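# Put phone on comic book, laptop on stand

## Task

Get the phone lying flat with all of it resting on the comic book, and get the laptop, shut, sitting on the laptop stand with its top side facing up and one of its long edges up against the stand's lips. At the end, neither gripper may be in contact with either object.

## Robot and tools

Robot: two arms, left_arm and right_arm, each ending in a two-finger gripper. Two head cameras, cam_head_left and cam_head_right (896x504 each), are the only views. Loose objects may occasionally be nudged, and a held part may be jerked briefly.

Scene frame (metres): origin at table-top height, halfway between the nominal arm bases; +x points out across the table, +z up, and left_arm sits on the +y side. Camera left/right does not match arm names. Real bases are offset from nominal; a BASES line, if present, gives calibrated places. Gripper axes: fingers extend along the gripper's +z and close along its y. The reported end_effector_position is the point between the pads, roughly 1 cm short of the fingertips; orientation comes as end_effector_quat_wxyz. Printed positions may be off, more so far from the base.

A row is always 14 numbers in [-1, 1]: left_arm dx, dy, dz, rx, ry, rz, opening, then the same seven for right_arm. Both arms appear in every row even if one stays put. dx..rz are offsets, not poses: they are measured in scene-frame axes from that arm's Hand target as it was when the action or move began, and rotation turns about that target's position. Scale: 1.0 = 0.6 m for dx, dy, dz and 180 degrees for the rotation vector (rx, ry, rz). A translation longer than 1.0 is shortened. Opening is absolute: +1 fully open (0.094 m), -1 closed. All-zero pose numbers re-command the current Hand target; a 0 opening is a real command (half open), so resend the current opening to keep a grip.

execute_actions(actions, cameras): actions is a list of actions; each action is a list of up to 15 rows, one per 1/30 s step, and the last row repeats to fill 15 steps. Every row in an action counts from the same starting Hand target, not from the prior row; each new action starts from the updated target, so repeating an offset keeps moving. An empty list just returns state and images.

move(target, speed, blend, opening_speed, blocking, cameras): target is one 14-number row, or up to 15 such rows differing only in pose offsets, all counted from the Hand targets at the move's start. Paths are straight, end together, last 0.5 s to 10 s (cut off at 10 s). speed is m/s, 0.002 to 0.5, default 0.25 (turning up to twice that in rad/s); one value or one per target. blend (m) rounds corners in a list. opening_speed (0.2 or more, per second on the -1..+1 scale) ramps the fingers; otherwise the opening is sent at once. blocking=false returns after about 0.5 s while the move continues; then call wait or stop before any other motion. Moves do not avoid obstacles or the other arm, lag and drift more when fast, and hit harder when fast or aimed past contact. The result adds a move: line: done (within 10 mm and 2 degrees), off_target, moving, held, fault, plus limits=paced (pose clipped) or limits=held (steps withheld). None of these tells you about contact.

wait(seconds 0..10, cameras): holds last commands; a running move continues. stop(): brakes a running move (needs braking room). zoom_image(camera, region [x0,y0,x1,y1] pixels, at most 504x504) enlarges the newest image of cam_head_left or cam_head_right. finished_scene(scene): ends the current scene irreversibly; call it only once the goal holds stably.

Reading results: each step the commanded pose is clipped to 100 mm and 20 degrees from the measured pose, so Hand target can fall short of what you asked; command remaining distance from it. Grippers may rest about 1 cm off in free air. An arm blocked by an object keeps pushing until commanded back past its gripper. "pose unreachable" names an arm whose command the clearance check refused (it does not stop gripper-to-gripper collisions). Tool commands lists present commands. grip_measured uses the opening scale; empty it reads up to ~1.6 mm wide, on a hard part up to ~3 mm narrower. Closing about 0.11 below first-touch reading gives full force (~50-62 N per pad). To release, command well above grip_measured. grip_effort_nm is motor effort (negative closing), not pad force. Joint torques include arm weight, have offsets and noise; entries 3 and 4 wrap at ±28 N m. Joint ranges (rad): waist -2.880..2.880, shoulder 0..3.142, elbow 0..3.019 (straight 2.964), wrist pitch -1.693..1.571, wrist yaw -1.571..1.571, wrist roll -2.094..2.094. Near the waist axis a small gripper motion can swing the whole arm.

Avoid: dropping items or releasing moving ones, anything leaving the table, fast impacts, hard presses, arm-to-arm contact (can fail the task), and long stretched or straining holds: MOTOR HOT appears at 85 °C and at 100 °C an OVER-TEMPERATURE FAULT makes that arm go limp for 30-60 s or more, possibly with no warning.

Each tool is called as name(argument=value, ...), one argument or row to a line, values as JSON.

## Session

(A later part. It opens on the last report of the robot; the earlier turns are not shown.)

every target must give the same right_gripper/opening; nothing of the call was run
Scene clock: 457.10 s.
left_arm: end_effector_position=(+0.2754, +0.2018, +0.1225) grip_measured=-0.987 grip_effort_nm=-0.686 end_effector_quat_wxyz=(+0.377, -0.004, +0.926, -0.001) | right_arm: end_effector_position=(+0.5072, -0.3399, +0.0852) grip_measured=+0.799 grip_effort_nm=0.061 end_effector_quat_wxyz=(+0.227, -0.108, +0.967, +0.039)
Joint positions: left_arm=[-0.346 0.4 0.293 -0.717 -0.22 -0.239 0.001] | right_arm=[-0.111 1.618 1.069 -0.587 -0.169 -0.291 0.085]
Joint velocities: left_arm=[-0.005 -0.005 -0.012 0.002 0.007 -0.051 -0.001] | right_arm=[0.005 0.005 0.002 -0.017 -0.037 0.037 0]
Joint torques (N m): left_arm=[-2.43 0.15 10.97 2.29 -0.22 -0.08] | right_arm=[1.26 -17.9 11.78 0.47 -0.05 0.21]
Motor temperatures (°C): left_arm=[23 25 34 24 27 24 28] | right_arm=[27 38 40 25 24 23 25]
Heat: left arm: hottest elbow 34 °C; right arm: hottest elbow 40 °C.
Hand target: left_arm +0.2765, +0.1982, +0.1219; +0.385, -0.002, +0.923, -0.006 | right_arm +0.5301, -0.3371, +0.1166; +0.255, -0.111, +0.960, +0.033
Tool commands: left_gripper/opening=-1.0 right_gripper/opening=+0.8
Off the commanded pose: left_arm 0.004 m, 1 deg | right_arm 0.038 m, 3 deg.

move(
  target=[
    [0,0,0,0,0,0,-1,0,0,0.13,0,0,0,0.8],
    [0,0,0,0,0,0,-1,-0.37,0.09,0.1,0.3166,-0.0303,-0.4658,0.8],
  ],
  speed=0.25,
)

move(
  target=[-0.03,0.1,0.08,-0.354,0,0.354,-1,0,0,0,0,0,0,-1],
  speed=0.25,
)

Scene clock: 497.97 s.
left_arm: end_effector_position=(+0.2754, +0.2018, +0.1225) grip_measured=-0.987 grip_effort_nm=-0.686 end_effector_quat_wxyz=(+0.377, -0.004, +0.926, -0.001) | right_arm: end_effector_position=(+0.3159, -0.2816, +0.1844) grip_measured=+0.799 grip_effort_nm=0.056 end_effector_quat_wxyz=(+0.276, +0.653, +0.652, +0.270)
Joint positions: left_arm=[-0.346 0.4 0.293 -0.717 -0.22 -0.239 0.001] | right_arm=[0.138 0.779 0.548 -0.554 0.111 1.67 0.085]
Joint velocities: left_arm=[-0.005 -0.015 -0.012 -0.012 -0.066 0.037 0] | right_arm=[0.015 -0.005 -0.002 -0.012 -0.051 0.037 0]
Joint torques (N m): left_arm=[-2.14 -0.32 10.55 2.18 -0.3 -0.06] | right_arm=[1.49 -5.19 8.13 0.87 0.2 0.16]
Motor temperatures (°C): left_arm=[23 25 34 24 27 24 28] | right_arm=[27 37 42 25 24 23 25]
Heat: left arm: hottest elbow 34 °C; right arm: hottest elbow 42 °C.
Hand target: left_arm +0.2765, +0.1982, +0.1219; +0.385, -0.002, +0.923, -0.006 | right_arm +0.3092, -0.2784, +0.1793; +0.271, +0.653, +0.655, +0.268
Off the commanded pose: left_arm 0.004 m, 1 deg | right_arm 0.011 m, 1 deg.
move: off_target (right_arm)

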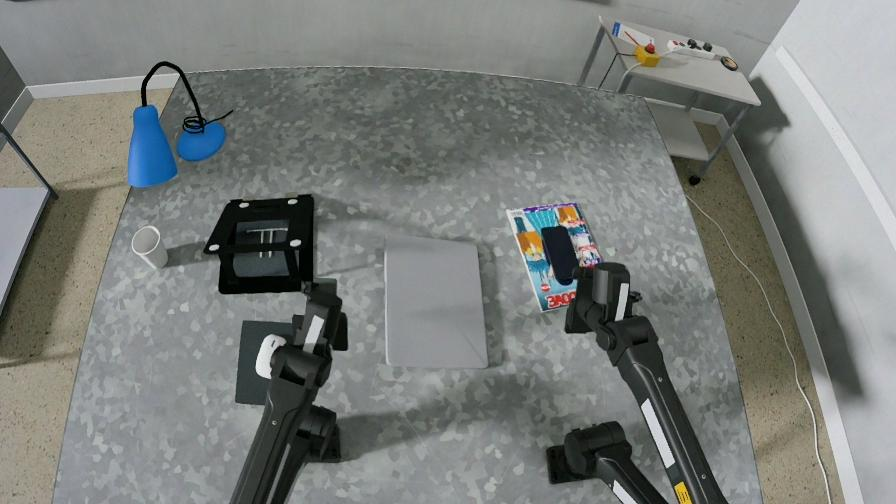

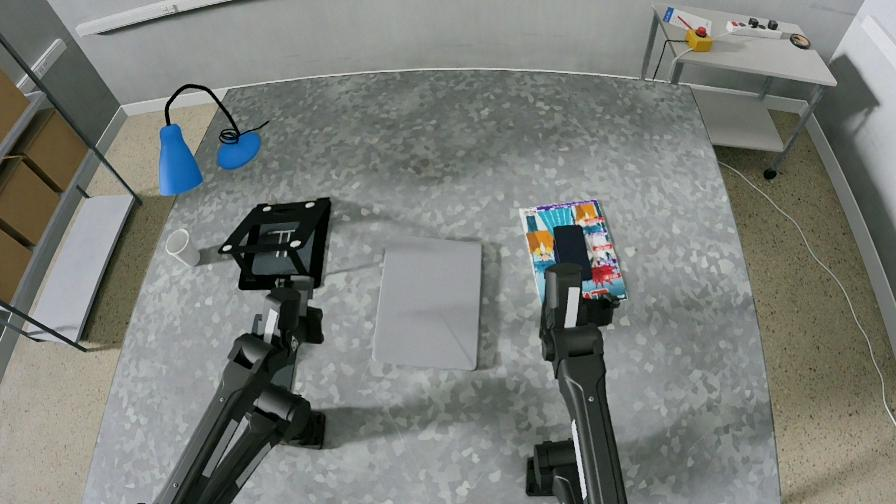

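Scene clock: 502.03 s.
left_arm: end_effector_position=(+0.2502, +0.2541, +0.1249) grip_measured=-0.987 grip_effort_nm=-0.676 end_effector_quat_wxyz=(-0.244, +0.661, -0.664, +0.250) | right_arm: end_effector_position=(+0.3159, -0.2816, +0.1844) grip_measured=-0.992 grip_effort_nm=-0.447 end_effector_quat_wxyz=(+0.276, +0.653, +0.651, +0.270)
Joint positions: left_arm=[0.101 0.276 0.307 -0.893 0.094 -1.471 0.001] | right_arm=[0.138 0.779 0.548 -0.554 0.111 1.671 0]
Joint velocities: left_arm=[0.005 0.005 -0.012 -0.007 0.11 0.037 0] | right_arm=[-0.015 -0.005 -0.002 0.007 0.037 -0.051 0]
Joint torques (N m): left_arm=[-1.32 -0.09 19.11 1.21 -0.03 -0.02] | right_arm=[1.49 -5.19 8.12 0.9 0.2 0.17]
Motor temperatures (°C): left_arm=[23 25 34 24 27 24 28] | right_arm=[27 37 41 25 24 23 25]
Heat: left arm: hottest elbow 34 °C; right arm: hottest elbow 41 °C.
Hand target: left_arm +0.2600, +0.2587, +0.1699; -0.274, +0.656, -0.648, +0.272 | right_arm +0.3091, -0.2784, +0.1792; +0.271, +0.653, +0.655, +0.268
Off the commanded pose: left_arm 0.046 m, 5 deg | right_arm 0.009 m, 1 deg.
move: off_target (left_arm)

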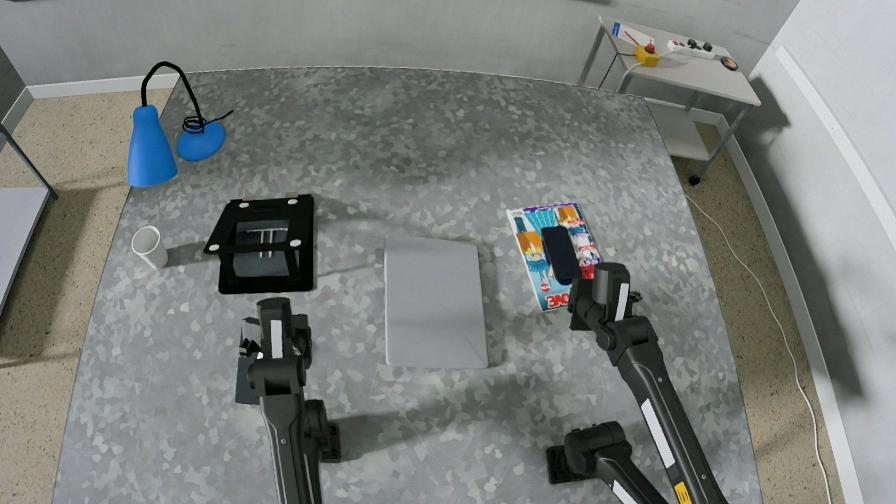

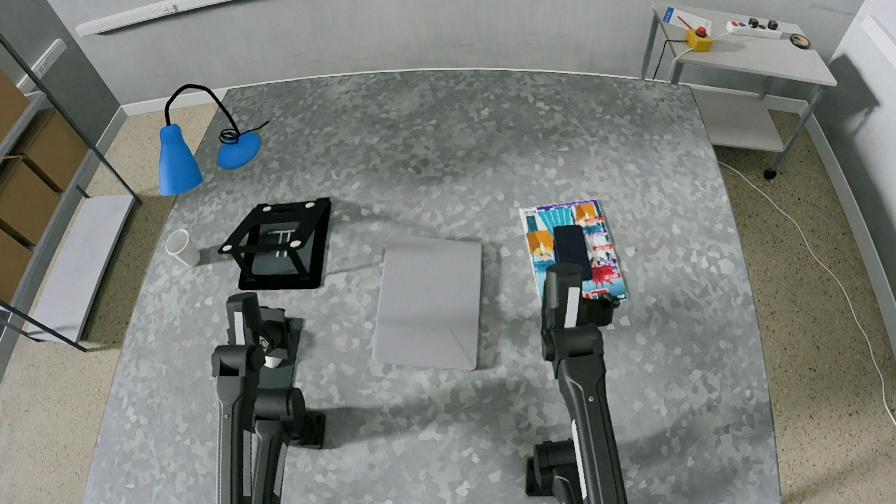

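move(
  target=[0.15,-0.0645,-0.183,0,0,0,-1,0.085,0.13,-0.2,0,0,0,-1],
  speed=0.2,
)

zoom_image(
  camera="cam_head_left",
  region=[280, 200, 580, 400],
)

zoom_image(
  camera="cam_head_right",
  region=[270, 200, 570, 400],
)

Scene clock: 510.87 s.
left_arm: end_effector_position=(+0.3404, +0.2229, +0.0558) grip_measured=-0.987 grip_effort_nm=-0.681 end_effector_quat_wxyz=(-0.270, +0.659, -0.650, +0.265) | right_arm: end_effector_position=(+0.3587, -0.2066, +0.0622) grip_measured=-0.992 grip_effort_nm=-0.447 end_effector_quat_wxyz=(+0.272, +0.655, +0.653, +0.265)
Joint positions: left_arm=[-0.142 0.893 0.226 -0.133 -0.091 -1.661 0.001] | right_arm=[0.377 1.256 0.462 -0.036 0.274 1.848 0]
Joint velocities: left_arm=[-0.005 -0.005 -0.002 -0.012 0.022 -0.051 0] | right_arm=[0.005 -0.015 -0.002 0.012 0.007 -0.022 -0.001]
Joint torques (N m): left_arm=[-2.08 -2.84 10.41 2.17 -0.26 -0.09] | right_arm=[1.26 -6.95 6.99 1.68 0.28 0.16]
Motor temperatures (°C): left_arm=[23 25 37 24 27 24 28] | right_arm=[27 36 41 25 24 23 25]
Heat: left arm: hottest elbow 37 °C; right arm: hottest elbow 41 °C.
Hand target: left_arm +0.3472, +0.2188, +0.0605; -0.274, +0.656, -0.648, +0.273 | right_arm +0.3603, -0.2014, +0.0585; +0.270, +0.653, +0.655, +0.267
Off the commanded pose: left_arm 0.011 m, 1 deg | right_arm 0.007 m, 0 deg.
move: off_target (left_arm)

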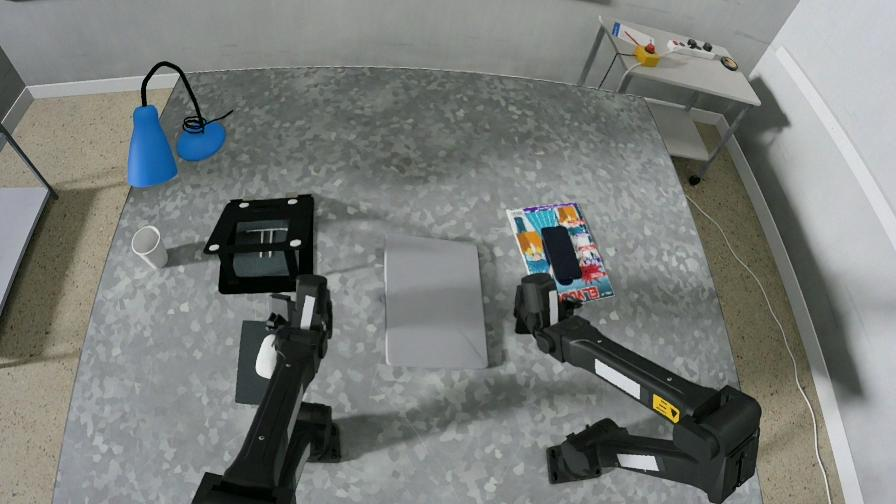

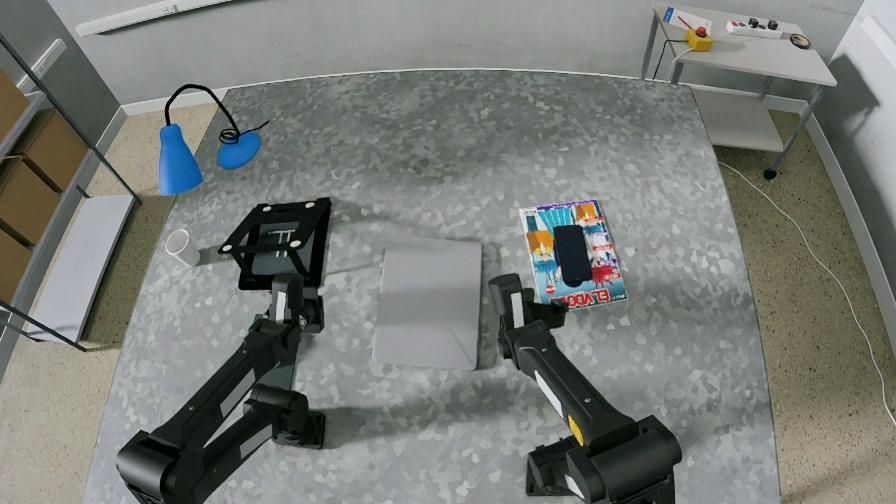

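Scaled by 1.680.

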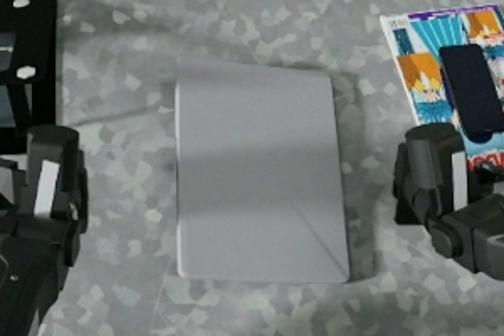

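Scaled by 1.680.

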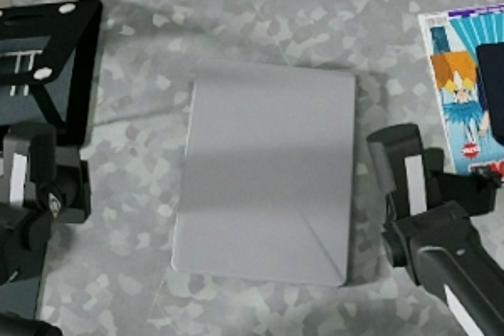

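move(
  target=[0.01,-0.03,-0.085,0,0,0,-1,0,0.03,-0.085,0,0,0,-1],
  speed=0.12,
)

zoom_image(
  camera="cam_head_left",
  region=[280, 200, 580, 400],
)

zoom_image(
  camera="cam_head_right",
  region=[270, 200, 570, 400],
)

Scene clock: 518.07 s.
left_arm: end_effector_position=(+0.3547, +0.2048, +0.0134) grip_measured=-0.987 grip_effort_nm=-0.681 end_effector_quat_wxyz=(-0.275, +0.658, -0.646, +0.271) | right_arm: end_effector_position=(+0.3648, -0.1869, +0.0156) grip_measured=-0.992 grip_effort_nm=-0.447 end_effector_quat_wxyz=(+0.274, +0.654, +0.651, +0.270)
Joint positions: left_arm=[-0.223 1.19 0.193 0.209 -0.149 -1.721 0.001] | right_arm=[0.431 1.454 0.447 0.175 0.311 1.891 0]
Joint velocities: left_arm=[0.015 -0.005 -0.002 -0.002 0.022 -0.081 0] | right_arm=[0.005 0.005 -0.012 -0.012 0.022 0.037 0]
Joint torques (N m): left_arm=[-2.78 -4.66 6.06 2.21 -0.28 -0.01] | right_arm=[1.38 -8.53 4.77 1.62 0.29 0.17]
Motor temperatures (°C): left_arm=[23 25 36 24 27 24 28] | right_arm=[27 35 40 25 24 23 25]
Heat: left arm: hottest elbow 36 °C; right arm: hottest elbow 40 °C.
Hand target: left_arm +0.3521, +0.2010, +0.0101; -0.274, +0.656, -0.648, +0.274 | right_arm +0.3600, -0.1838, +0.0071; +0.270, +0.654, +0.655, +0.267
Off the commanded pose: left_arm 0.006 m, 0 deg | right_arm 0.010 m, 1 deg.
move: done

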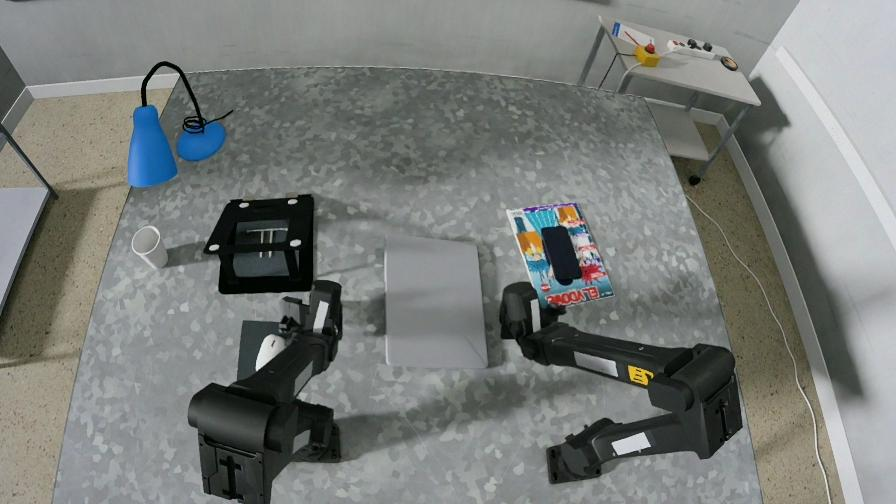

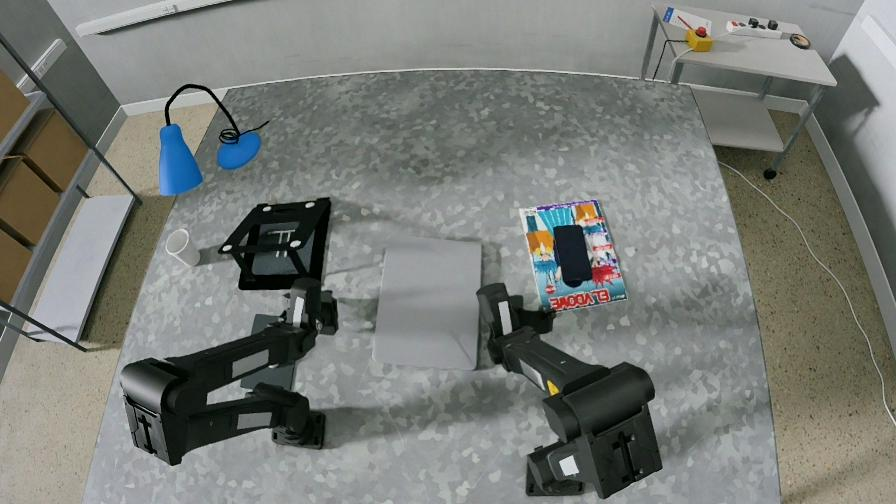

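Scaled by 1.680.

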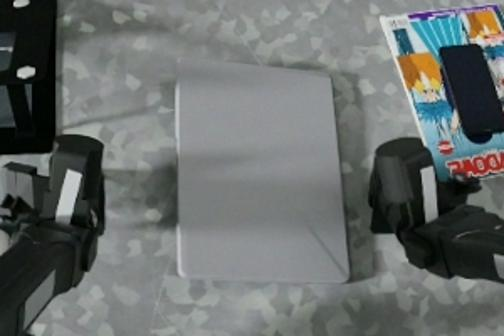

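Scaled by 1.680.

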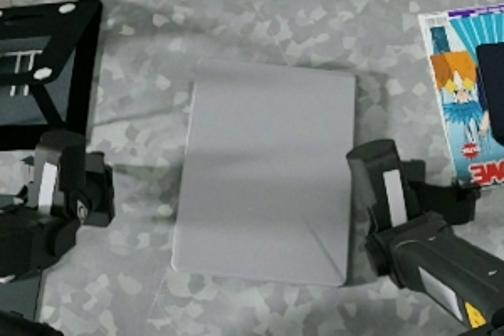

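move(
  target=[0,-0.05,0,0,0,0,-1,0,0.03,0,0,0,0,-1],
  speed=0.08,
)

zoom_image(
  camera="cam_head_left",
  region=[280, 200, 580, 400],
)

zoom_image(
  camera="cam_head_right",
  region=[270, 200, 570, 400],
)

Scene clock: 522.30 s.
left_arm: end_effector_position=(+0.3482, +0.1794, +0.0112) grip_measured=-0.987 grip_effort_nm=-0.676 end_effector_quat_wxyz=(-0.279, +0.660, -0.643, +0.271) | right_arm: end_effector_position=(+0.3580, -0.1733, +0.0118) grip_measured=-0.992 grip_effort_nm=-0.447 end_effector_quat_wxyz=(+0.274, +0.655, +0.650, +0.270)
Joint positions: left_arm=[-0.359 1.206 0.193 0.209 -0.253 -1.824 0.001] | right_arm=[0.483 1.469 0.447 0.175 0.348 1.933 0]
Joint velocities: left_arm=[-0.005 0.005 -0.002 -0.012 -0.022 -0.037 0.001] | right_arm=[-0.005 -0.005 -0.012 0.007 -0.051 -0.037 0]
Joint torques (N m): left_arm=[-3.6 -4.25 8.35 1.81 -0.17 -0.05] | right_arm=[1.55 -8.18 6.46 0.96 0.25 0.19]
Motor temperatures (°C): left_arm=[23 25 36 24 27 24 28] | right_arm=[27 35 40 25 24 23 25]
Heat: left arm: hottest elbow 36 °C; right arm: hottest elbow 40 °C.
Hand target: left_arm +0.3518, +0.1712, +0.0100; -0.274, +0.656, -0.648, +0.274 | right_arm +0.3603, -0.1657, +0.0069; +0.270, +0.654, +0.655, +0.266
Off the commanded pose: left_arm 0.009 m, 1 deg | right_arm 0.009 m, 1 deg.
move: done

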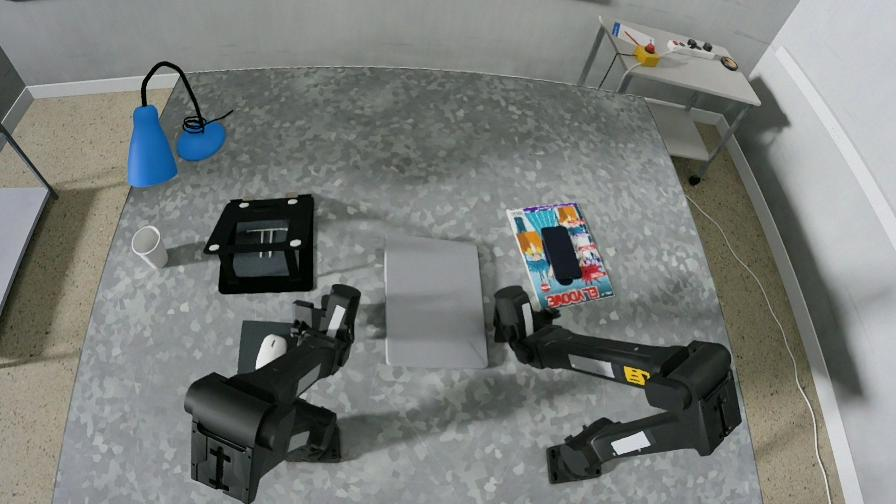

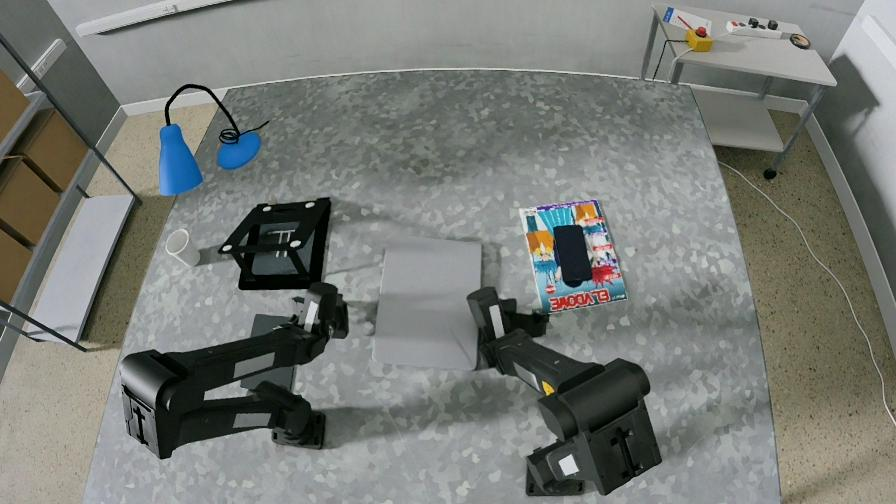

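Scaled by 1.680.

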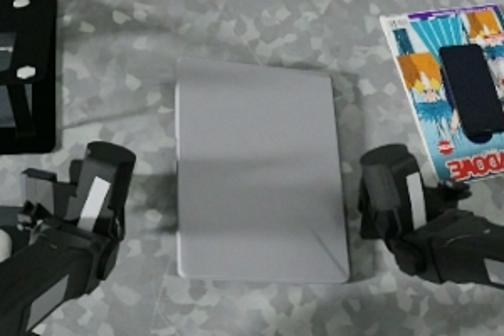

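Scaled by 1.680.

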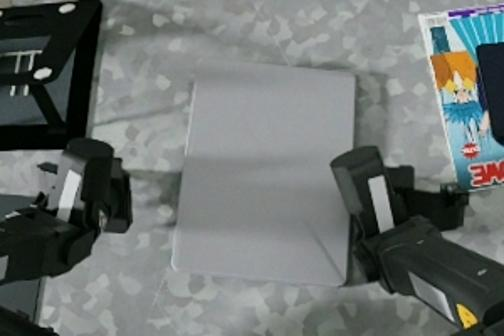

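move(
  target=[0,-0.04,0,0,0,0,-1,0,0.03,0,0,0,0,-1],
  speed=0.06,
)

zoom_image(
  camera="cam_head_left",
  region=[280, 200, 580, 400],
)

zoom_image(
  camera="cam_head_right",
  region=[270, 200, 570, 400],
)

Scene clock: 526.50 s.
left_arm: end_effector_position=(+0.3450, +0.1592, +0.0109) grip_measured=-0.987 grip_effort_nm=-0.681 end_effector_quat_wxyz=(-0.283, +0.660, -0.640, +0.275) | right_arm: end_effector_position=(+0.3541, -0.1599, +0.0111) grip_measured=-0.992 grip_effort_nm=-0.442 end_effector_quat_wxyz=(+0.277, +0.656, +0.648, +0.270)
Joint positions: left_arm=[-0.46 1.227 0.202 0.209 -0.329 -1.903 0.001] | right_arm=[0.531 1.479 0.456 0.165 0.385 1.974 0]
Joint velocities: left_arm=[-0.015 -0.015 -0.002 -0.012 -0.081 -0.051 0] | right_arm=[-0.015 -0.005 0.002 -0.012 -0.066 0.007 -0.001]
Joint torques (N m): left_arm=[-3.31 -3.66 9.51 1.02 0.03 -0.05] | right_arm=[1.73 -7.65 7.65 0.51 0.11 0.15]
Motor temperatures (°C): left_arm=[23 25 36 24 27 24 28] | right_arm=[27 35 40 25 24 23 25]
Heat: left arm: hottest elbow 36 °C; right arm: hottest elbow 40 °C.
Hand target: left_arm +0.3516, +0.1473, +0.0099; -0.274, +0.656, -0.647, +0.274 | right_arm +0.3605, -0.1477, +0.0067; +0.270, +0.654, +0.655, +0.266
Off the commanded pose: left_arm 0.014 m, 1 deg | right_arm 0.014 m, 1 deg.
move: off_target (left_arm, right_arm)

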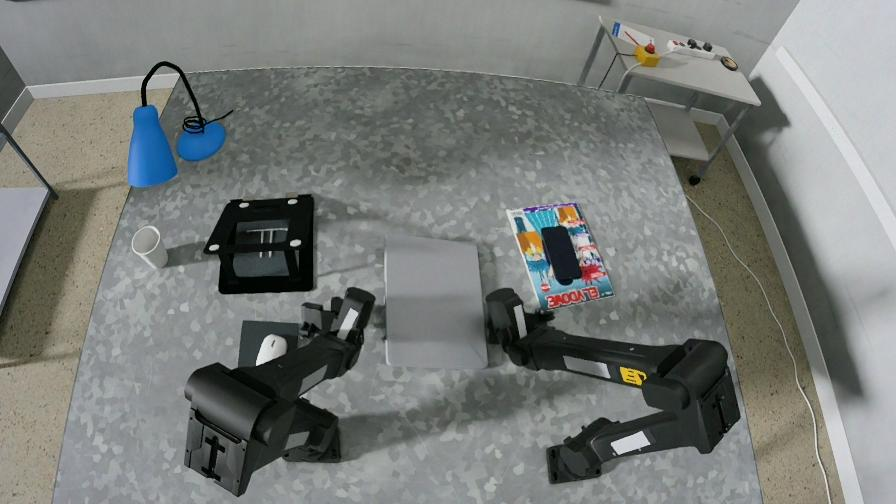

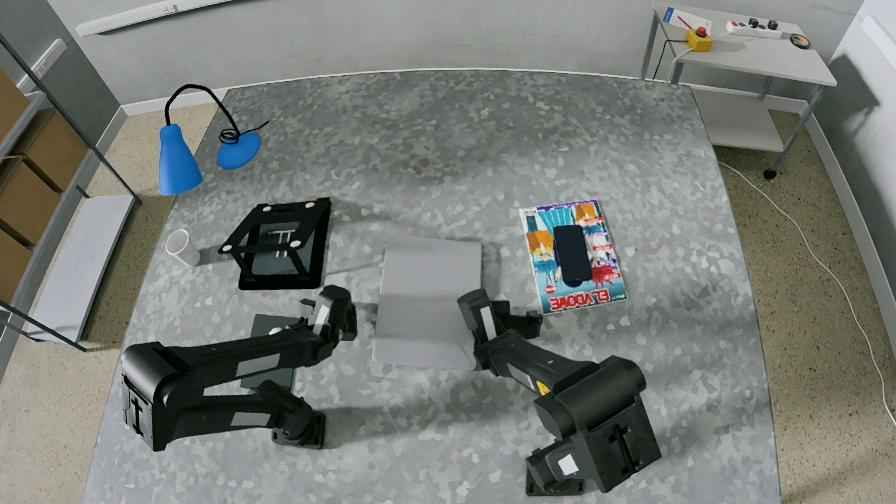

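Scaled by 1.680.

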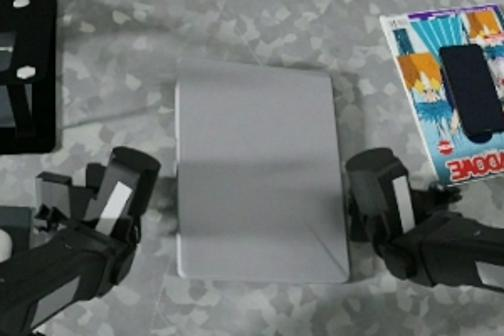

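Scaled by 1.680.

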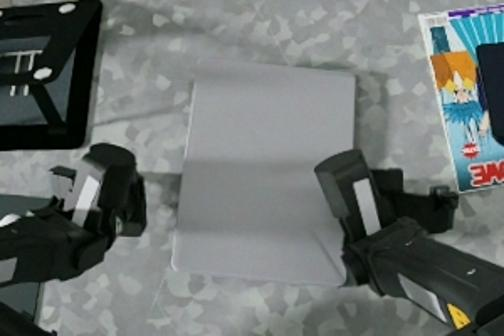

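move(
  target=[0,-0.03,0,0,0,0,-1,0,0.02,0,0,0,0,-1],
  speed=0.06,
)

zoom_image(
  camera="cam_head_left",
  region=[280, 200, 580, 400],
)

zoom_image(
  camera="cam_head_right",
  region=[270, 200, 570, 400],
)

Scene clock: 531.67 s.
left_arm: end_effector_position=(+0.3454, +0.1416, +0.0110) grip_measured=-0.987 grip_effort_nm=-0.676 end_effector_quat_wxyz=(-0.282, +0.660, -0.639, +0.277) | right_arm: end_effector_position=(+0.3545, -0.1484, +0.0112) grip_measured=-0.992 grip_effort_nm=-0.447 end_effector_quat_wxyz=(+0.276, +0.656, +0.648, +0.270)
Joint positions: left_arm=[-0.533 1.255 0.223 0.201 -0.376 -1.959 0.001] | right_arm=[0.562 1.493 0.476 0.149 0.405 2.001 0]
Joint velocities: left_arm=[-0.015 -0.015 -0.027 -0.007 -0.037 -0.022 0] | right_arm=[-0.005 0.015 -0.002 -0.007 -0.066 -0.051 0.001]
Joint torques (N m): left_arm=[-2.96 -3.25 9.73 0.62 -0.02 -0.01] | right_arm=[1.61 -7.88 7.72 0.42 0.11 0.17]
Motor temperatures (°C): left_arm=[23 25 36 24 26 24 28] | right_arm=[27 34 40 25 24 23 25]
Heat: left arm: hottest elbow 36 °C; right arm: hottest elbow 40 °C.
Hand target: left_arm +0.3514, +0.1294, +0.0099; -0.274, +0.656, -0.647, +0.275 | right_arm +0.3608, -0.1357, +0.0067; +0.270, +0.654, +0.655, +0.266
Off the commanded pose: left_arm 0.014 m, 1 deg | right_arm 0.015 m, 1 deg.
move: off_target (left_arm, right_arm)

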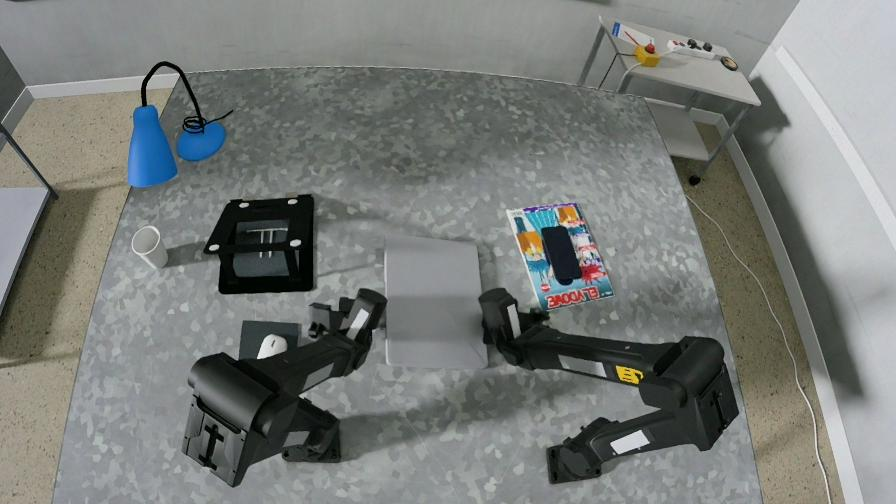

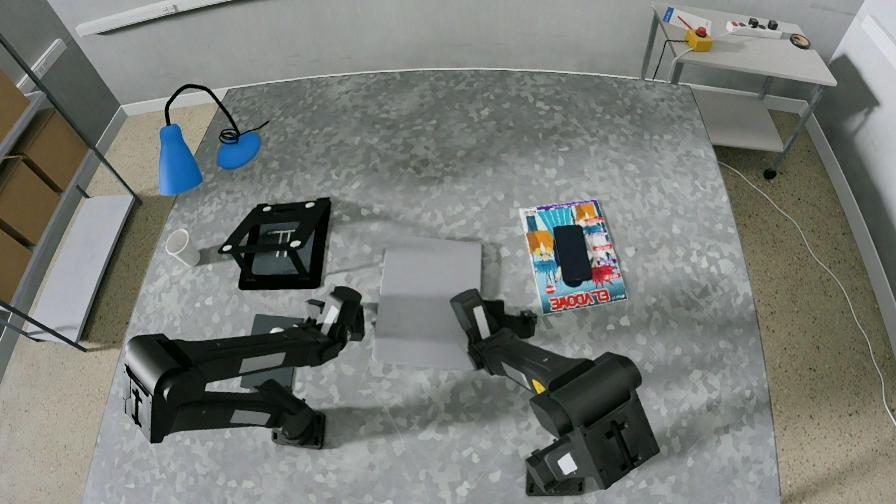

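Scaled by 1.680.

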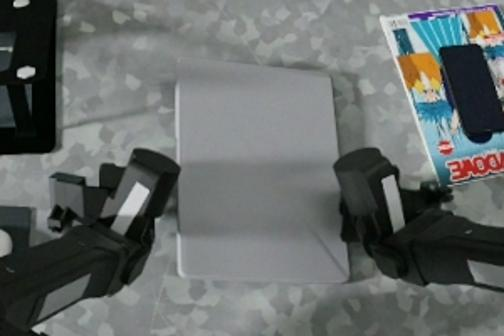

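Scaled by 1.680.

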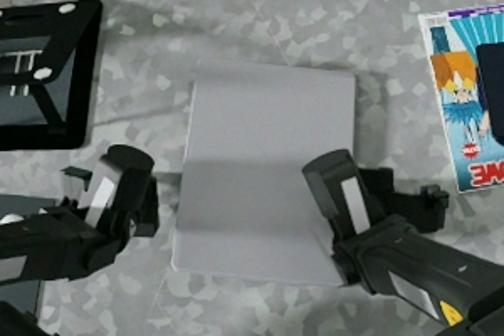

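move(
  target=[0,-0.025,0,0,0,0,-1,0,0.015,0,0,0,0,-1],
  speed=0.06,
)

zoom_image(
  camera="cam_head_left",
  region=[280, 200, 580, 400],
)

zoom_image(
  camera="cam_head_right",
  region=[270, 200, 570, 400],
)

Scene clock: 539.23 s.
left_arm: end_effector_position=(+0.3456, +0.1273, +0.0110) grip_measured=-0.987 grip_effort_nm=-0.676 end_effector_quat_wxyz=(-0.282, +0.660, -0.639, +0.277) | right_arm: end_effector_position=(+0.3546, -0.1413, +0.0112) grip_measured=-0.992 grip_effort_nm=-0.452 end_effector_quat_wxyz=(+0.277, +0.657, +0.647, +0.268)
Joint positions: left_arm=[-0.588 1.278 0.246 0.184 -0.413 -2.004 0.001] | right_arm=[0.583 1.502 0.489 0.135 0.421 2.02 0]
Joint velocities: left_arm=[-0.005 -0.015 -0.007 -0.007 -0.022 0.037 0] | right_arm=[-0.005 -0.024 -0.002 -0.007 0.066 0.037 0.001]
Joint torques (N m): left_arm=[-3.02 -4.42 9.58 0.53 0.11 -0.09] | right_arm=[1.85 -8 7.86 0.54 0.05 0.16]
Motor temperatures (°C): left_arm=[23 25 35 24 26 23 28] | right_arm=[27 34 39 25 24 23 25]
Heat: left arm: hottest elbow 35 °C; right arm: hottest elbow 39 °C.
Hand target: left_arm +0.3513, +0.1143, +0.0098; -0.274, +0.656, -0.647, +0.275 | right_arm +0.3609, -0.1267, +0.0066; +0.270, +0.654, +0.655, +0.266
Off the commanded pose: left_arm 0.014 m, 1 deg | right_arm 0.016 m, 1 deg.
move: off_target (left_arm, right_arm)

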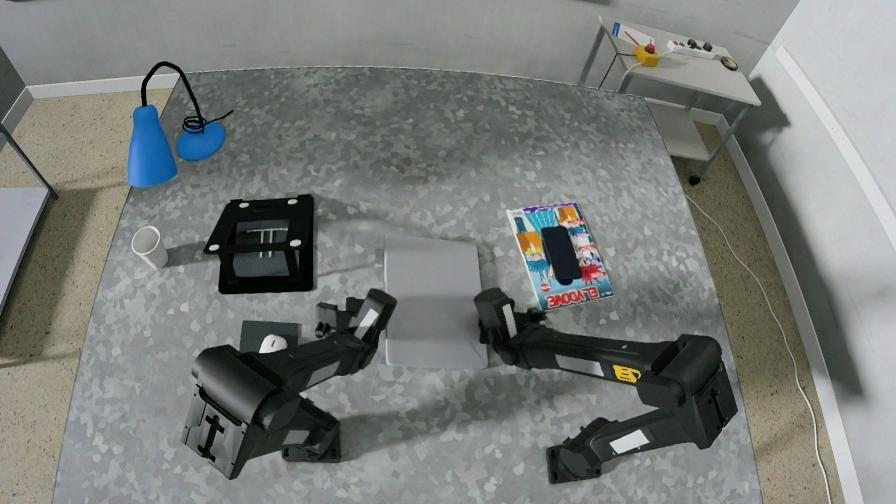

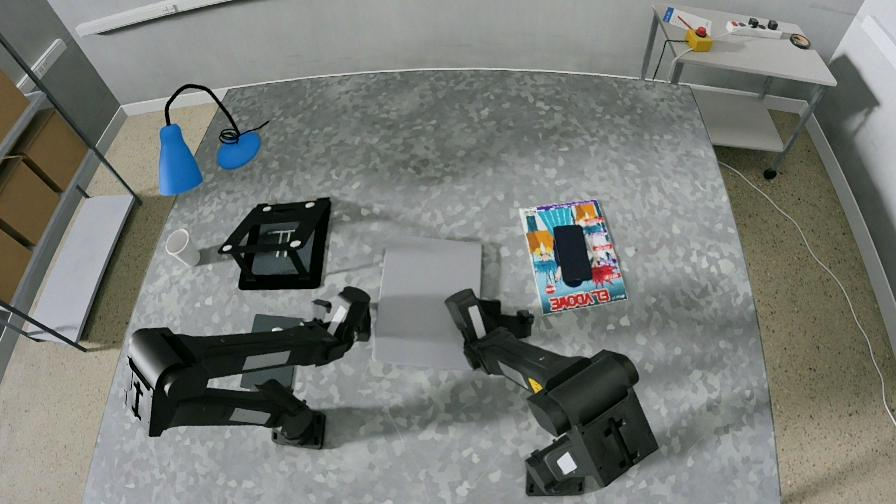

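Scaled by 1.680.

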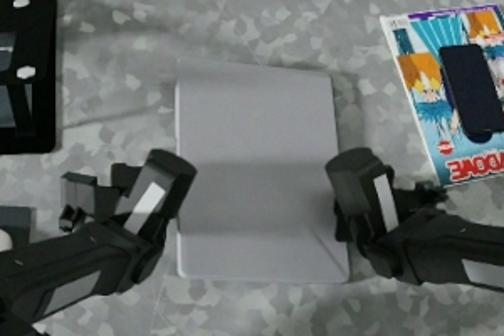

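Scaled by 1.680.

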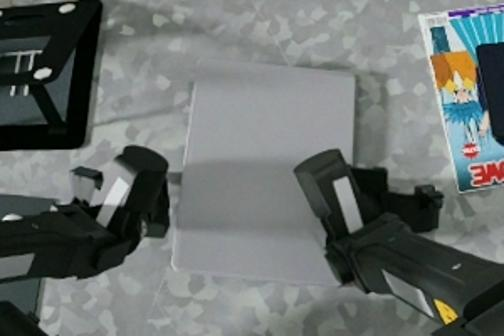

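move(
  target=[0,-0.02,0,0,0,0,-1,0,0.03,0,0,0,0,-1],
  speed=0.06,
)

zoom_image(
  camera="cam_head_left",
  region=[280, 200, 580, 400],
)

zoom_image(
  camera="cam_head_right",
  region=[270, 200, 570, 400],
)

Scene clock: 544.00 s.
left_arm: end_effector_position=(+0.3457, +0.1183, +0.0111) grip_measured=-0.987 grip_effort_nm=-0.676 end_effector_quat_wxyz=(-0.284, +0.658, -0.640, +0.275) | right_arm: end_effector_position=(+0.3545, -0.1350, +0.0110) grip_measured=-0.992 grip_effort_nm=-0.442 end_effector_quat_wxyz=(+0.285, +0.663, +0.642, +0.260)
Joint positions: left_arm=[-0.624 1.294 0.262 0.17 -0.44 -2.029 0.001] | right_arm=[0.611 1.515 0.51 0.104 0.463 2.056 0]
Joint velocities: left_arm=[-0.005 0.005 -0.007 -0.022 -0.007 -0.022 0] | right_arm=[-0.005 -0.015 0.022 -0.002 -0.007 -0.022 0]
Joint torques (N m): left_arm=[-4.01 -4.84 9.83 0.62 -0.02 -0.16] | right_arm=[2.96 -7.77 8.53 0.64 -0.41 0.17]
Motor temperatures (°C): left_arm=[23 25 35 24 26 23 28] | right_arm=[27 34 40 25 24 23 25]
Heat: left arm: hottest elbow 35 °C; right arm: hottest elbow 40 °C.
Hand target: left_arm +0.3512, +0.1024, +0.0097; -0.274, +0.656, -0.647, +0.275 | right_arm +0.3610, -0.1086, +0.0063; +0.270, +0.654, +0.655, +0.266
Off the commanded pose: left_arm 0.017 m, 1 deg | right_arm 0.027 m, 3 deg.
move: off_target (left_arm, right_arm)

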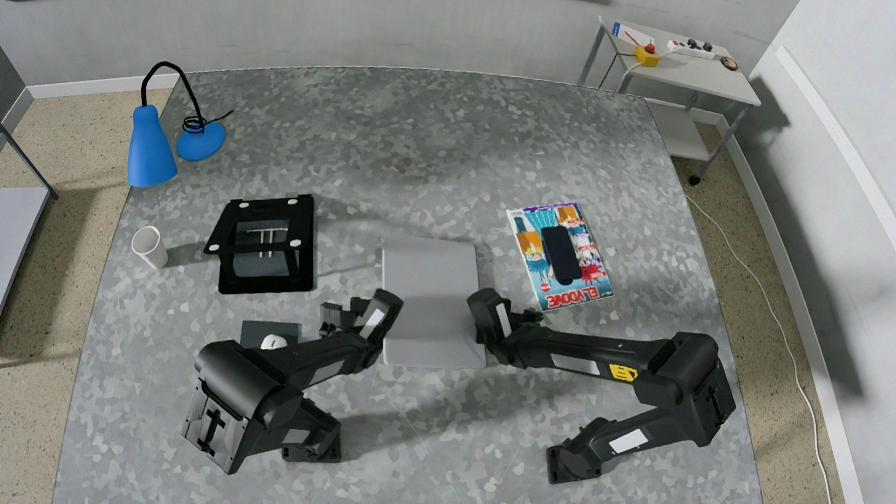

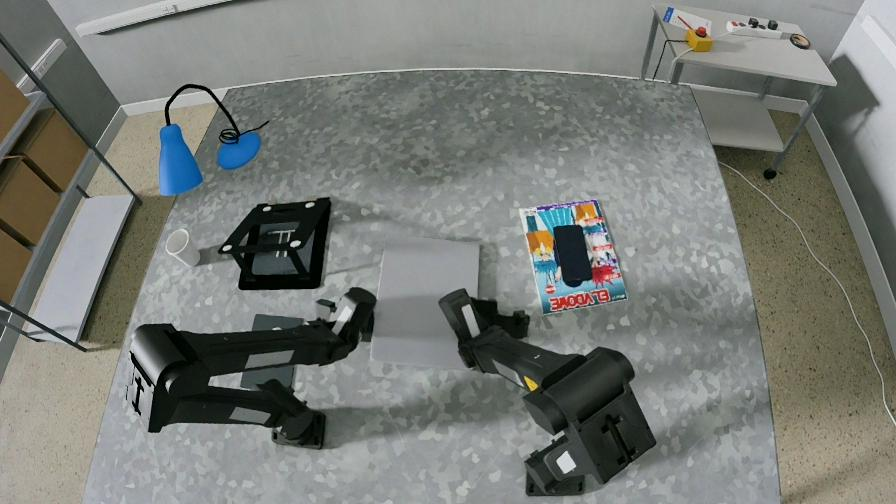

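Scaled by 1.680.

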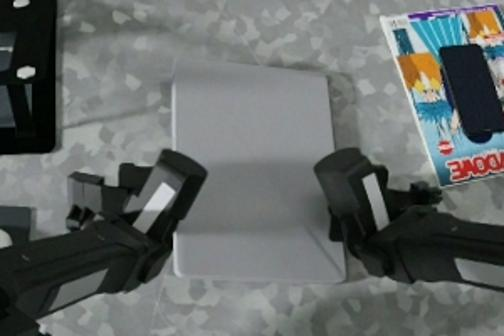

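Scaled by 1.680.

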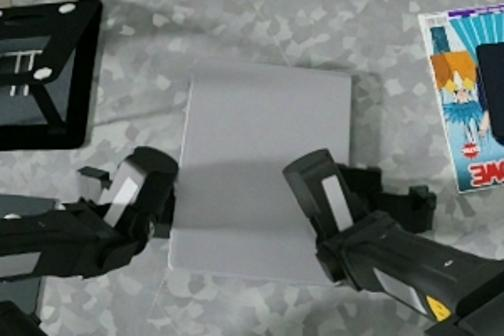

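move(
  target=[0,-0.05,0,0,0,0,-1,0,0.03,0,0,0,0,-1],
  speed=0.06,
)

zoom_image(
  camera="cam_head_left",
  region=[280, 200, 580, 400],
)

Scene clock: 547.23 s.
left_arm: end_effector_position=(+0.3429, +0.1152, +0.0112) grip_measured=-0.987 grip_effort_nm=-0.676 end_effector_quat_wxyz=(-0.304, +0.662, -0.635, +0.258) | right_arm: end_effector_position=(+0.3564, -0.1382, +0.0113) grip_measured=-0.992 grip_effort_nm=-0.432 end_effector_quat_wxyz=(+0.299, +0.669, +0.633, +0.249)
Joint positions: left_arm=[-0.674 1.309 0.28 0.124 -0.521 -2.074 0.001] | right_arm=[0.618 1.525 0.523 0.081 0.506 2.075 0]
Joint velocities: left_arm=[-0.005 -0.024 -0.007 -0.022 -0.022 -0.037 0] | right_arm=[-0.005 0.005 -0.012 0.007 -0.051 -0.022 0]
Joint torques (N m): left_arm=[-6.12 -3.96 11.95 0.8 1.29 -0.26] | right_arm=[5.19 -7.65 9.18 0.79 -1.24 0.16]
Motor temperatures (°C): left_arm=[23 25 35 24 27 24 28] | right_arm=[27 34 39 25 24 23 25]
Heat: left arm: hottest elbow 35 °C; right arm: hottest elbow 39 °C.
Hand target: left_arm +0.3510, +0.0724, +0.0096; -0.273, +0.656, -0.647, +0.275 | right_arm +0.3611, -0.0907, +0.0062; +0.270, +0.654, +0.655, +0.266
Off the commanded pose: left_arm 0.044 m, 4 deg | right_arm 0.048 m, 5 deg.
joint sent to its limit (left arm) — joint 6 (wrist roll), lower limit. The joint targets are off in position, not in orientation.
joint sent to its limit (right arm) — joint 6 (wrist roll), upper limit. The joint targets are off in position, not in orientation.
move: off_target (left_arm, right_arm)

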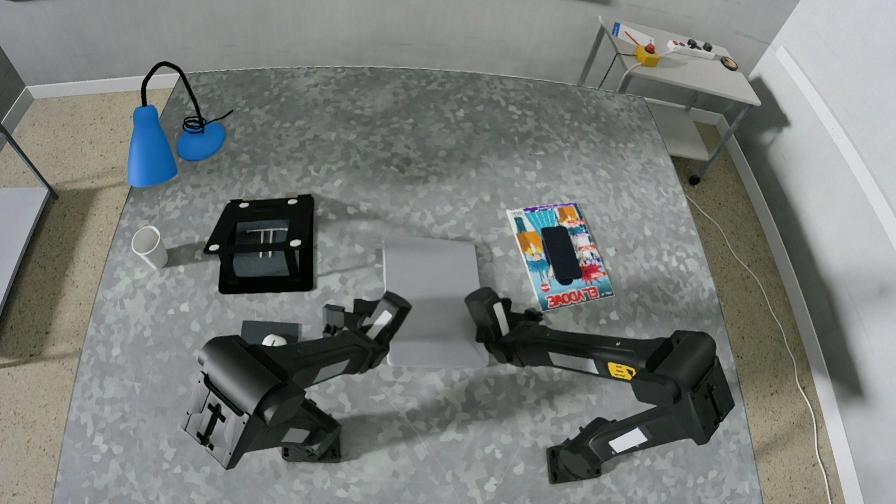

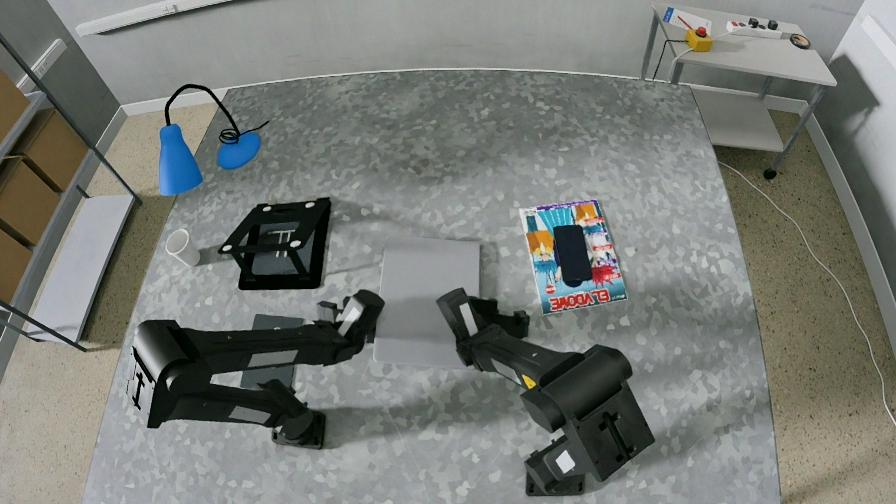

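Scaled by 1.680.

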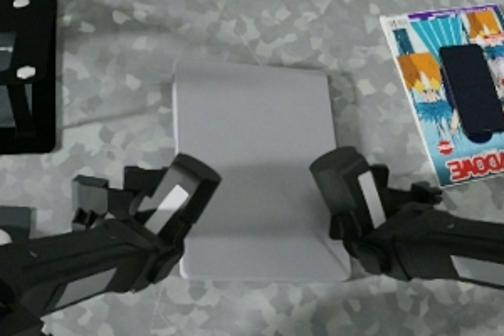

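move(
  target=[0,-0.03,0.07,0,0,0,-1,0,0.03,0.07,0,0,0,-1],
  speed=0.06,
)

zoom_image(
  camera="cam_head_left",
  region=[280, 200, 580, 400],
)

zoom_image(
  camera="cam_head_right",
  region=[270, 200, 570, 400],
)

Scene clock: 552.07 s.
left_arm: end_effector_position=(+0.3284, +0.1099, +0.0126) grip_measured=-0.987 grip_effort_nm=-0.667 end_effector_quat_wxyz=(-0.291, +0.654, -0.661, +0.224) | right_arm: end_effector_position=(+0.3496, -0.0863, +0.0365) grip_measured=-0.992 grip_effort_nm=-0.427 end_effector_quat_wxyz=(+0.271, +0.638, +0.673, +0.259)
Joint positions: left_arm=[-0.714 1.26 0.306 -0.044 -0.516 -2.089 0.001] | right_arm=[0.711 1.48 0.602 -0.062 0.471 2.077 0]
Joint velocities: left_arm=[0.005 -0.005 -0.007 -0.012 -0.037 0.051 -0.001] | right_arm=[-0.015 -0.034 0.007 0.012 0.022 -0.037 0]
Joint torques (N m): left_arm=[-1.73 -6.01 7.02 1.5 -0.37 0] | right_arm=[0.85 -12.22 8.99 0.59 0.28 0.15]
Motor temperatures (°C): left_arm=[23 25 35 24 27 24 28] | right_arm=[27 34 40 25 25 23 25]
Heat: left arm: hottest elbow 35 °C; right arm: hottest elbow 40 °C.
Hand target: left_arm +0.3298, +0.1098, +0.0126; -0.291, +0.655, -0.659, +0.227 | right_arm +0.3615, -0.0726, +0.0478; +0.270, +0.654, +0.655, +0.266
Off the commanded pose: left_arm 0.072 m, 6 deg | right_arm 0.021 m, 3 deg.
joint sent to its limit (right arm) — joint 6 (wrist roll), upper limit.
move: held (left_arm; a check stopped the path), off_target (right_arm; braked when a check withheld steps of left_arm); limits=held
pose unreachable (left arm): on one or more control steps of this call, first in action 0 (counted from 0), this arm could not follow its commanded pose, so it was not sent that pose on those steps. It may still have moved: this result reports where it is.
cause: moving toward the commanded pose would bring a part of the arm too close to another arm (this arm's wrist (the part past joint 4) and the right arm's wrist (the part past joint 4), along the way the arms are being sent, or toward where that arm still pushes).

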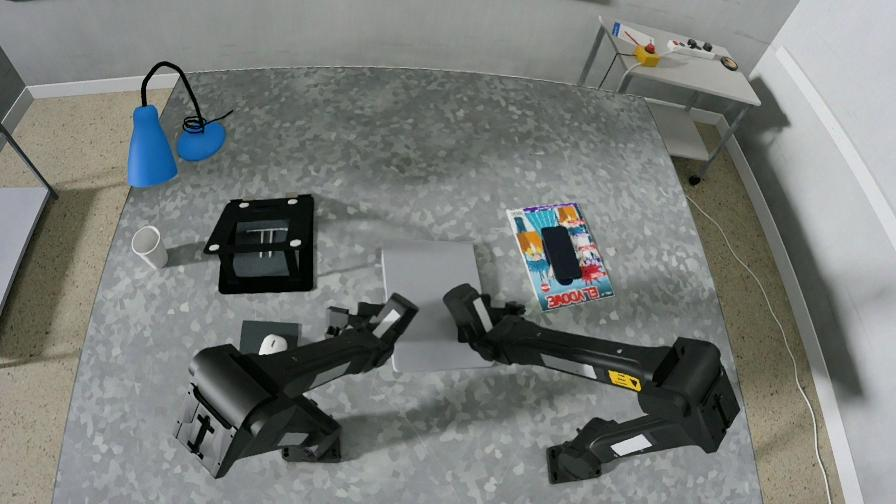

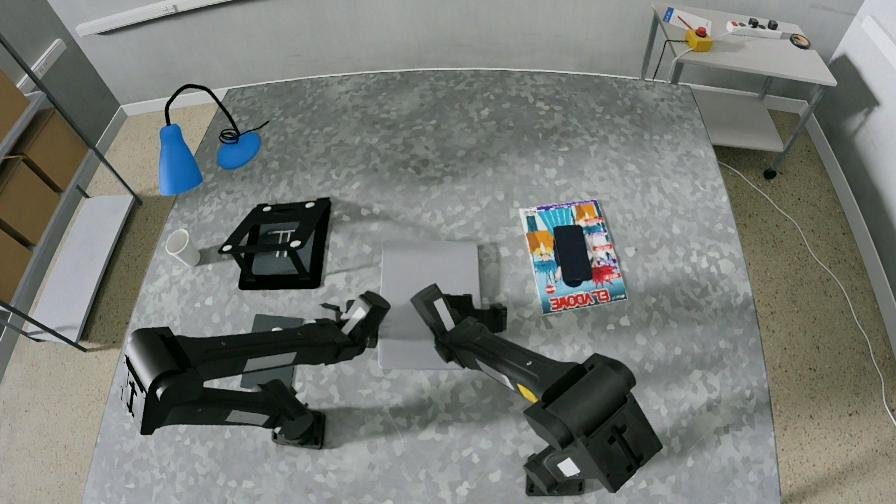

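Scaled by 1.680.

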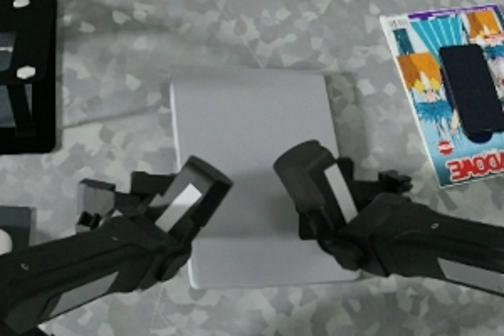

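Scaled by 1.680.

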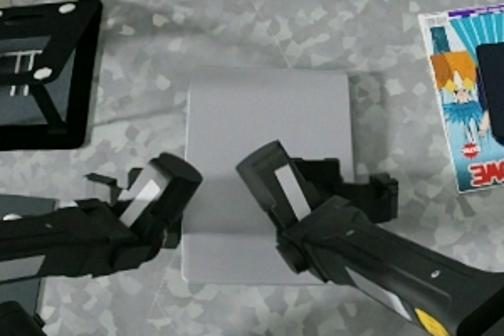

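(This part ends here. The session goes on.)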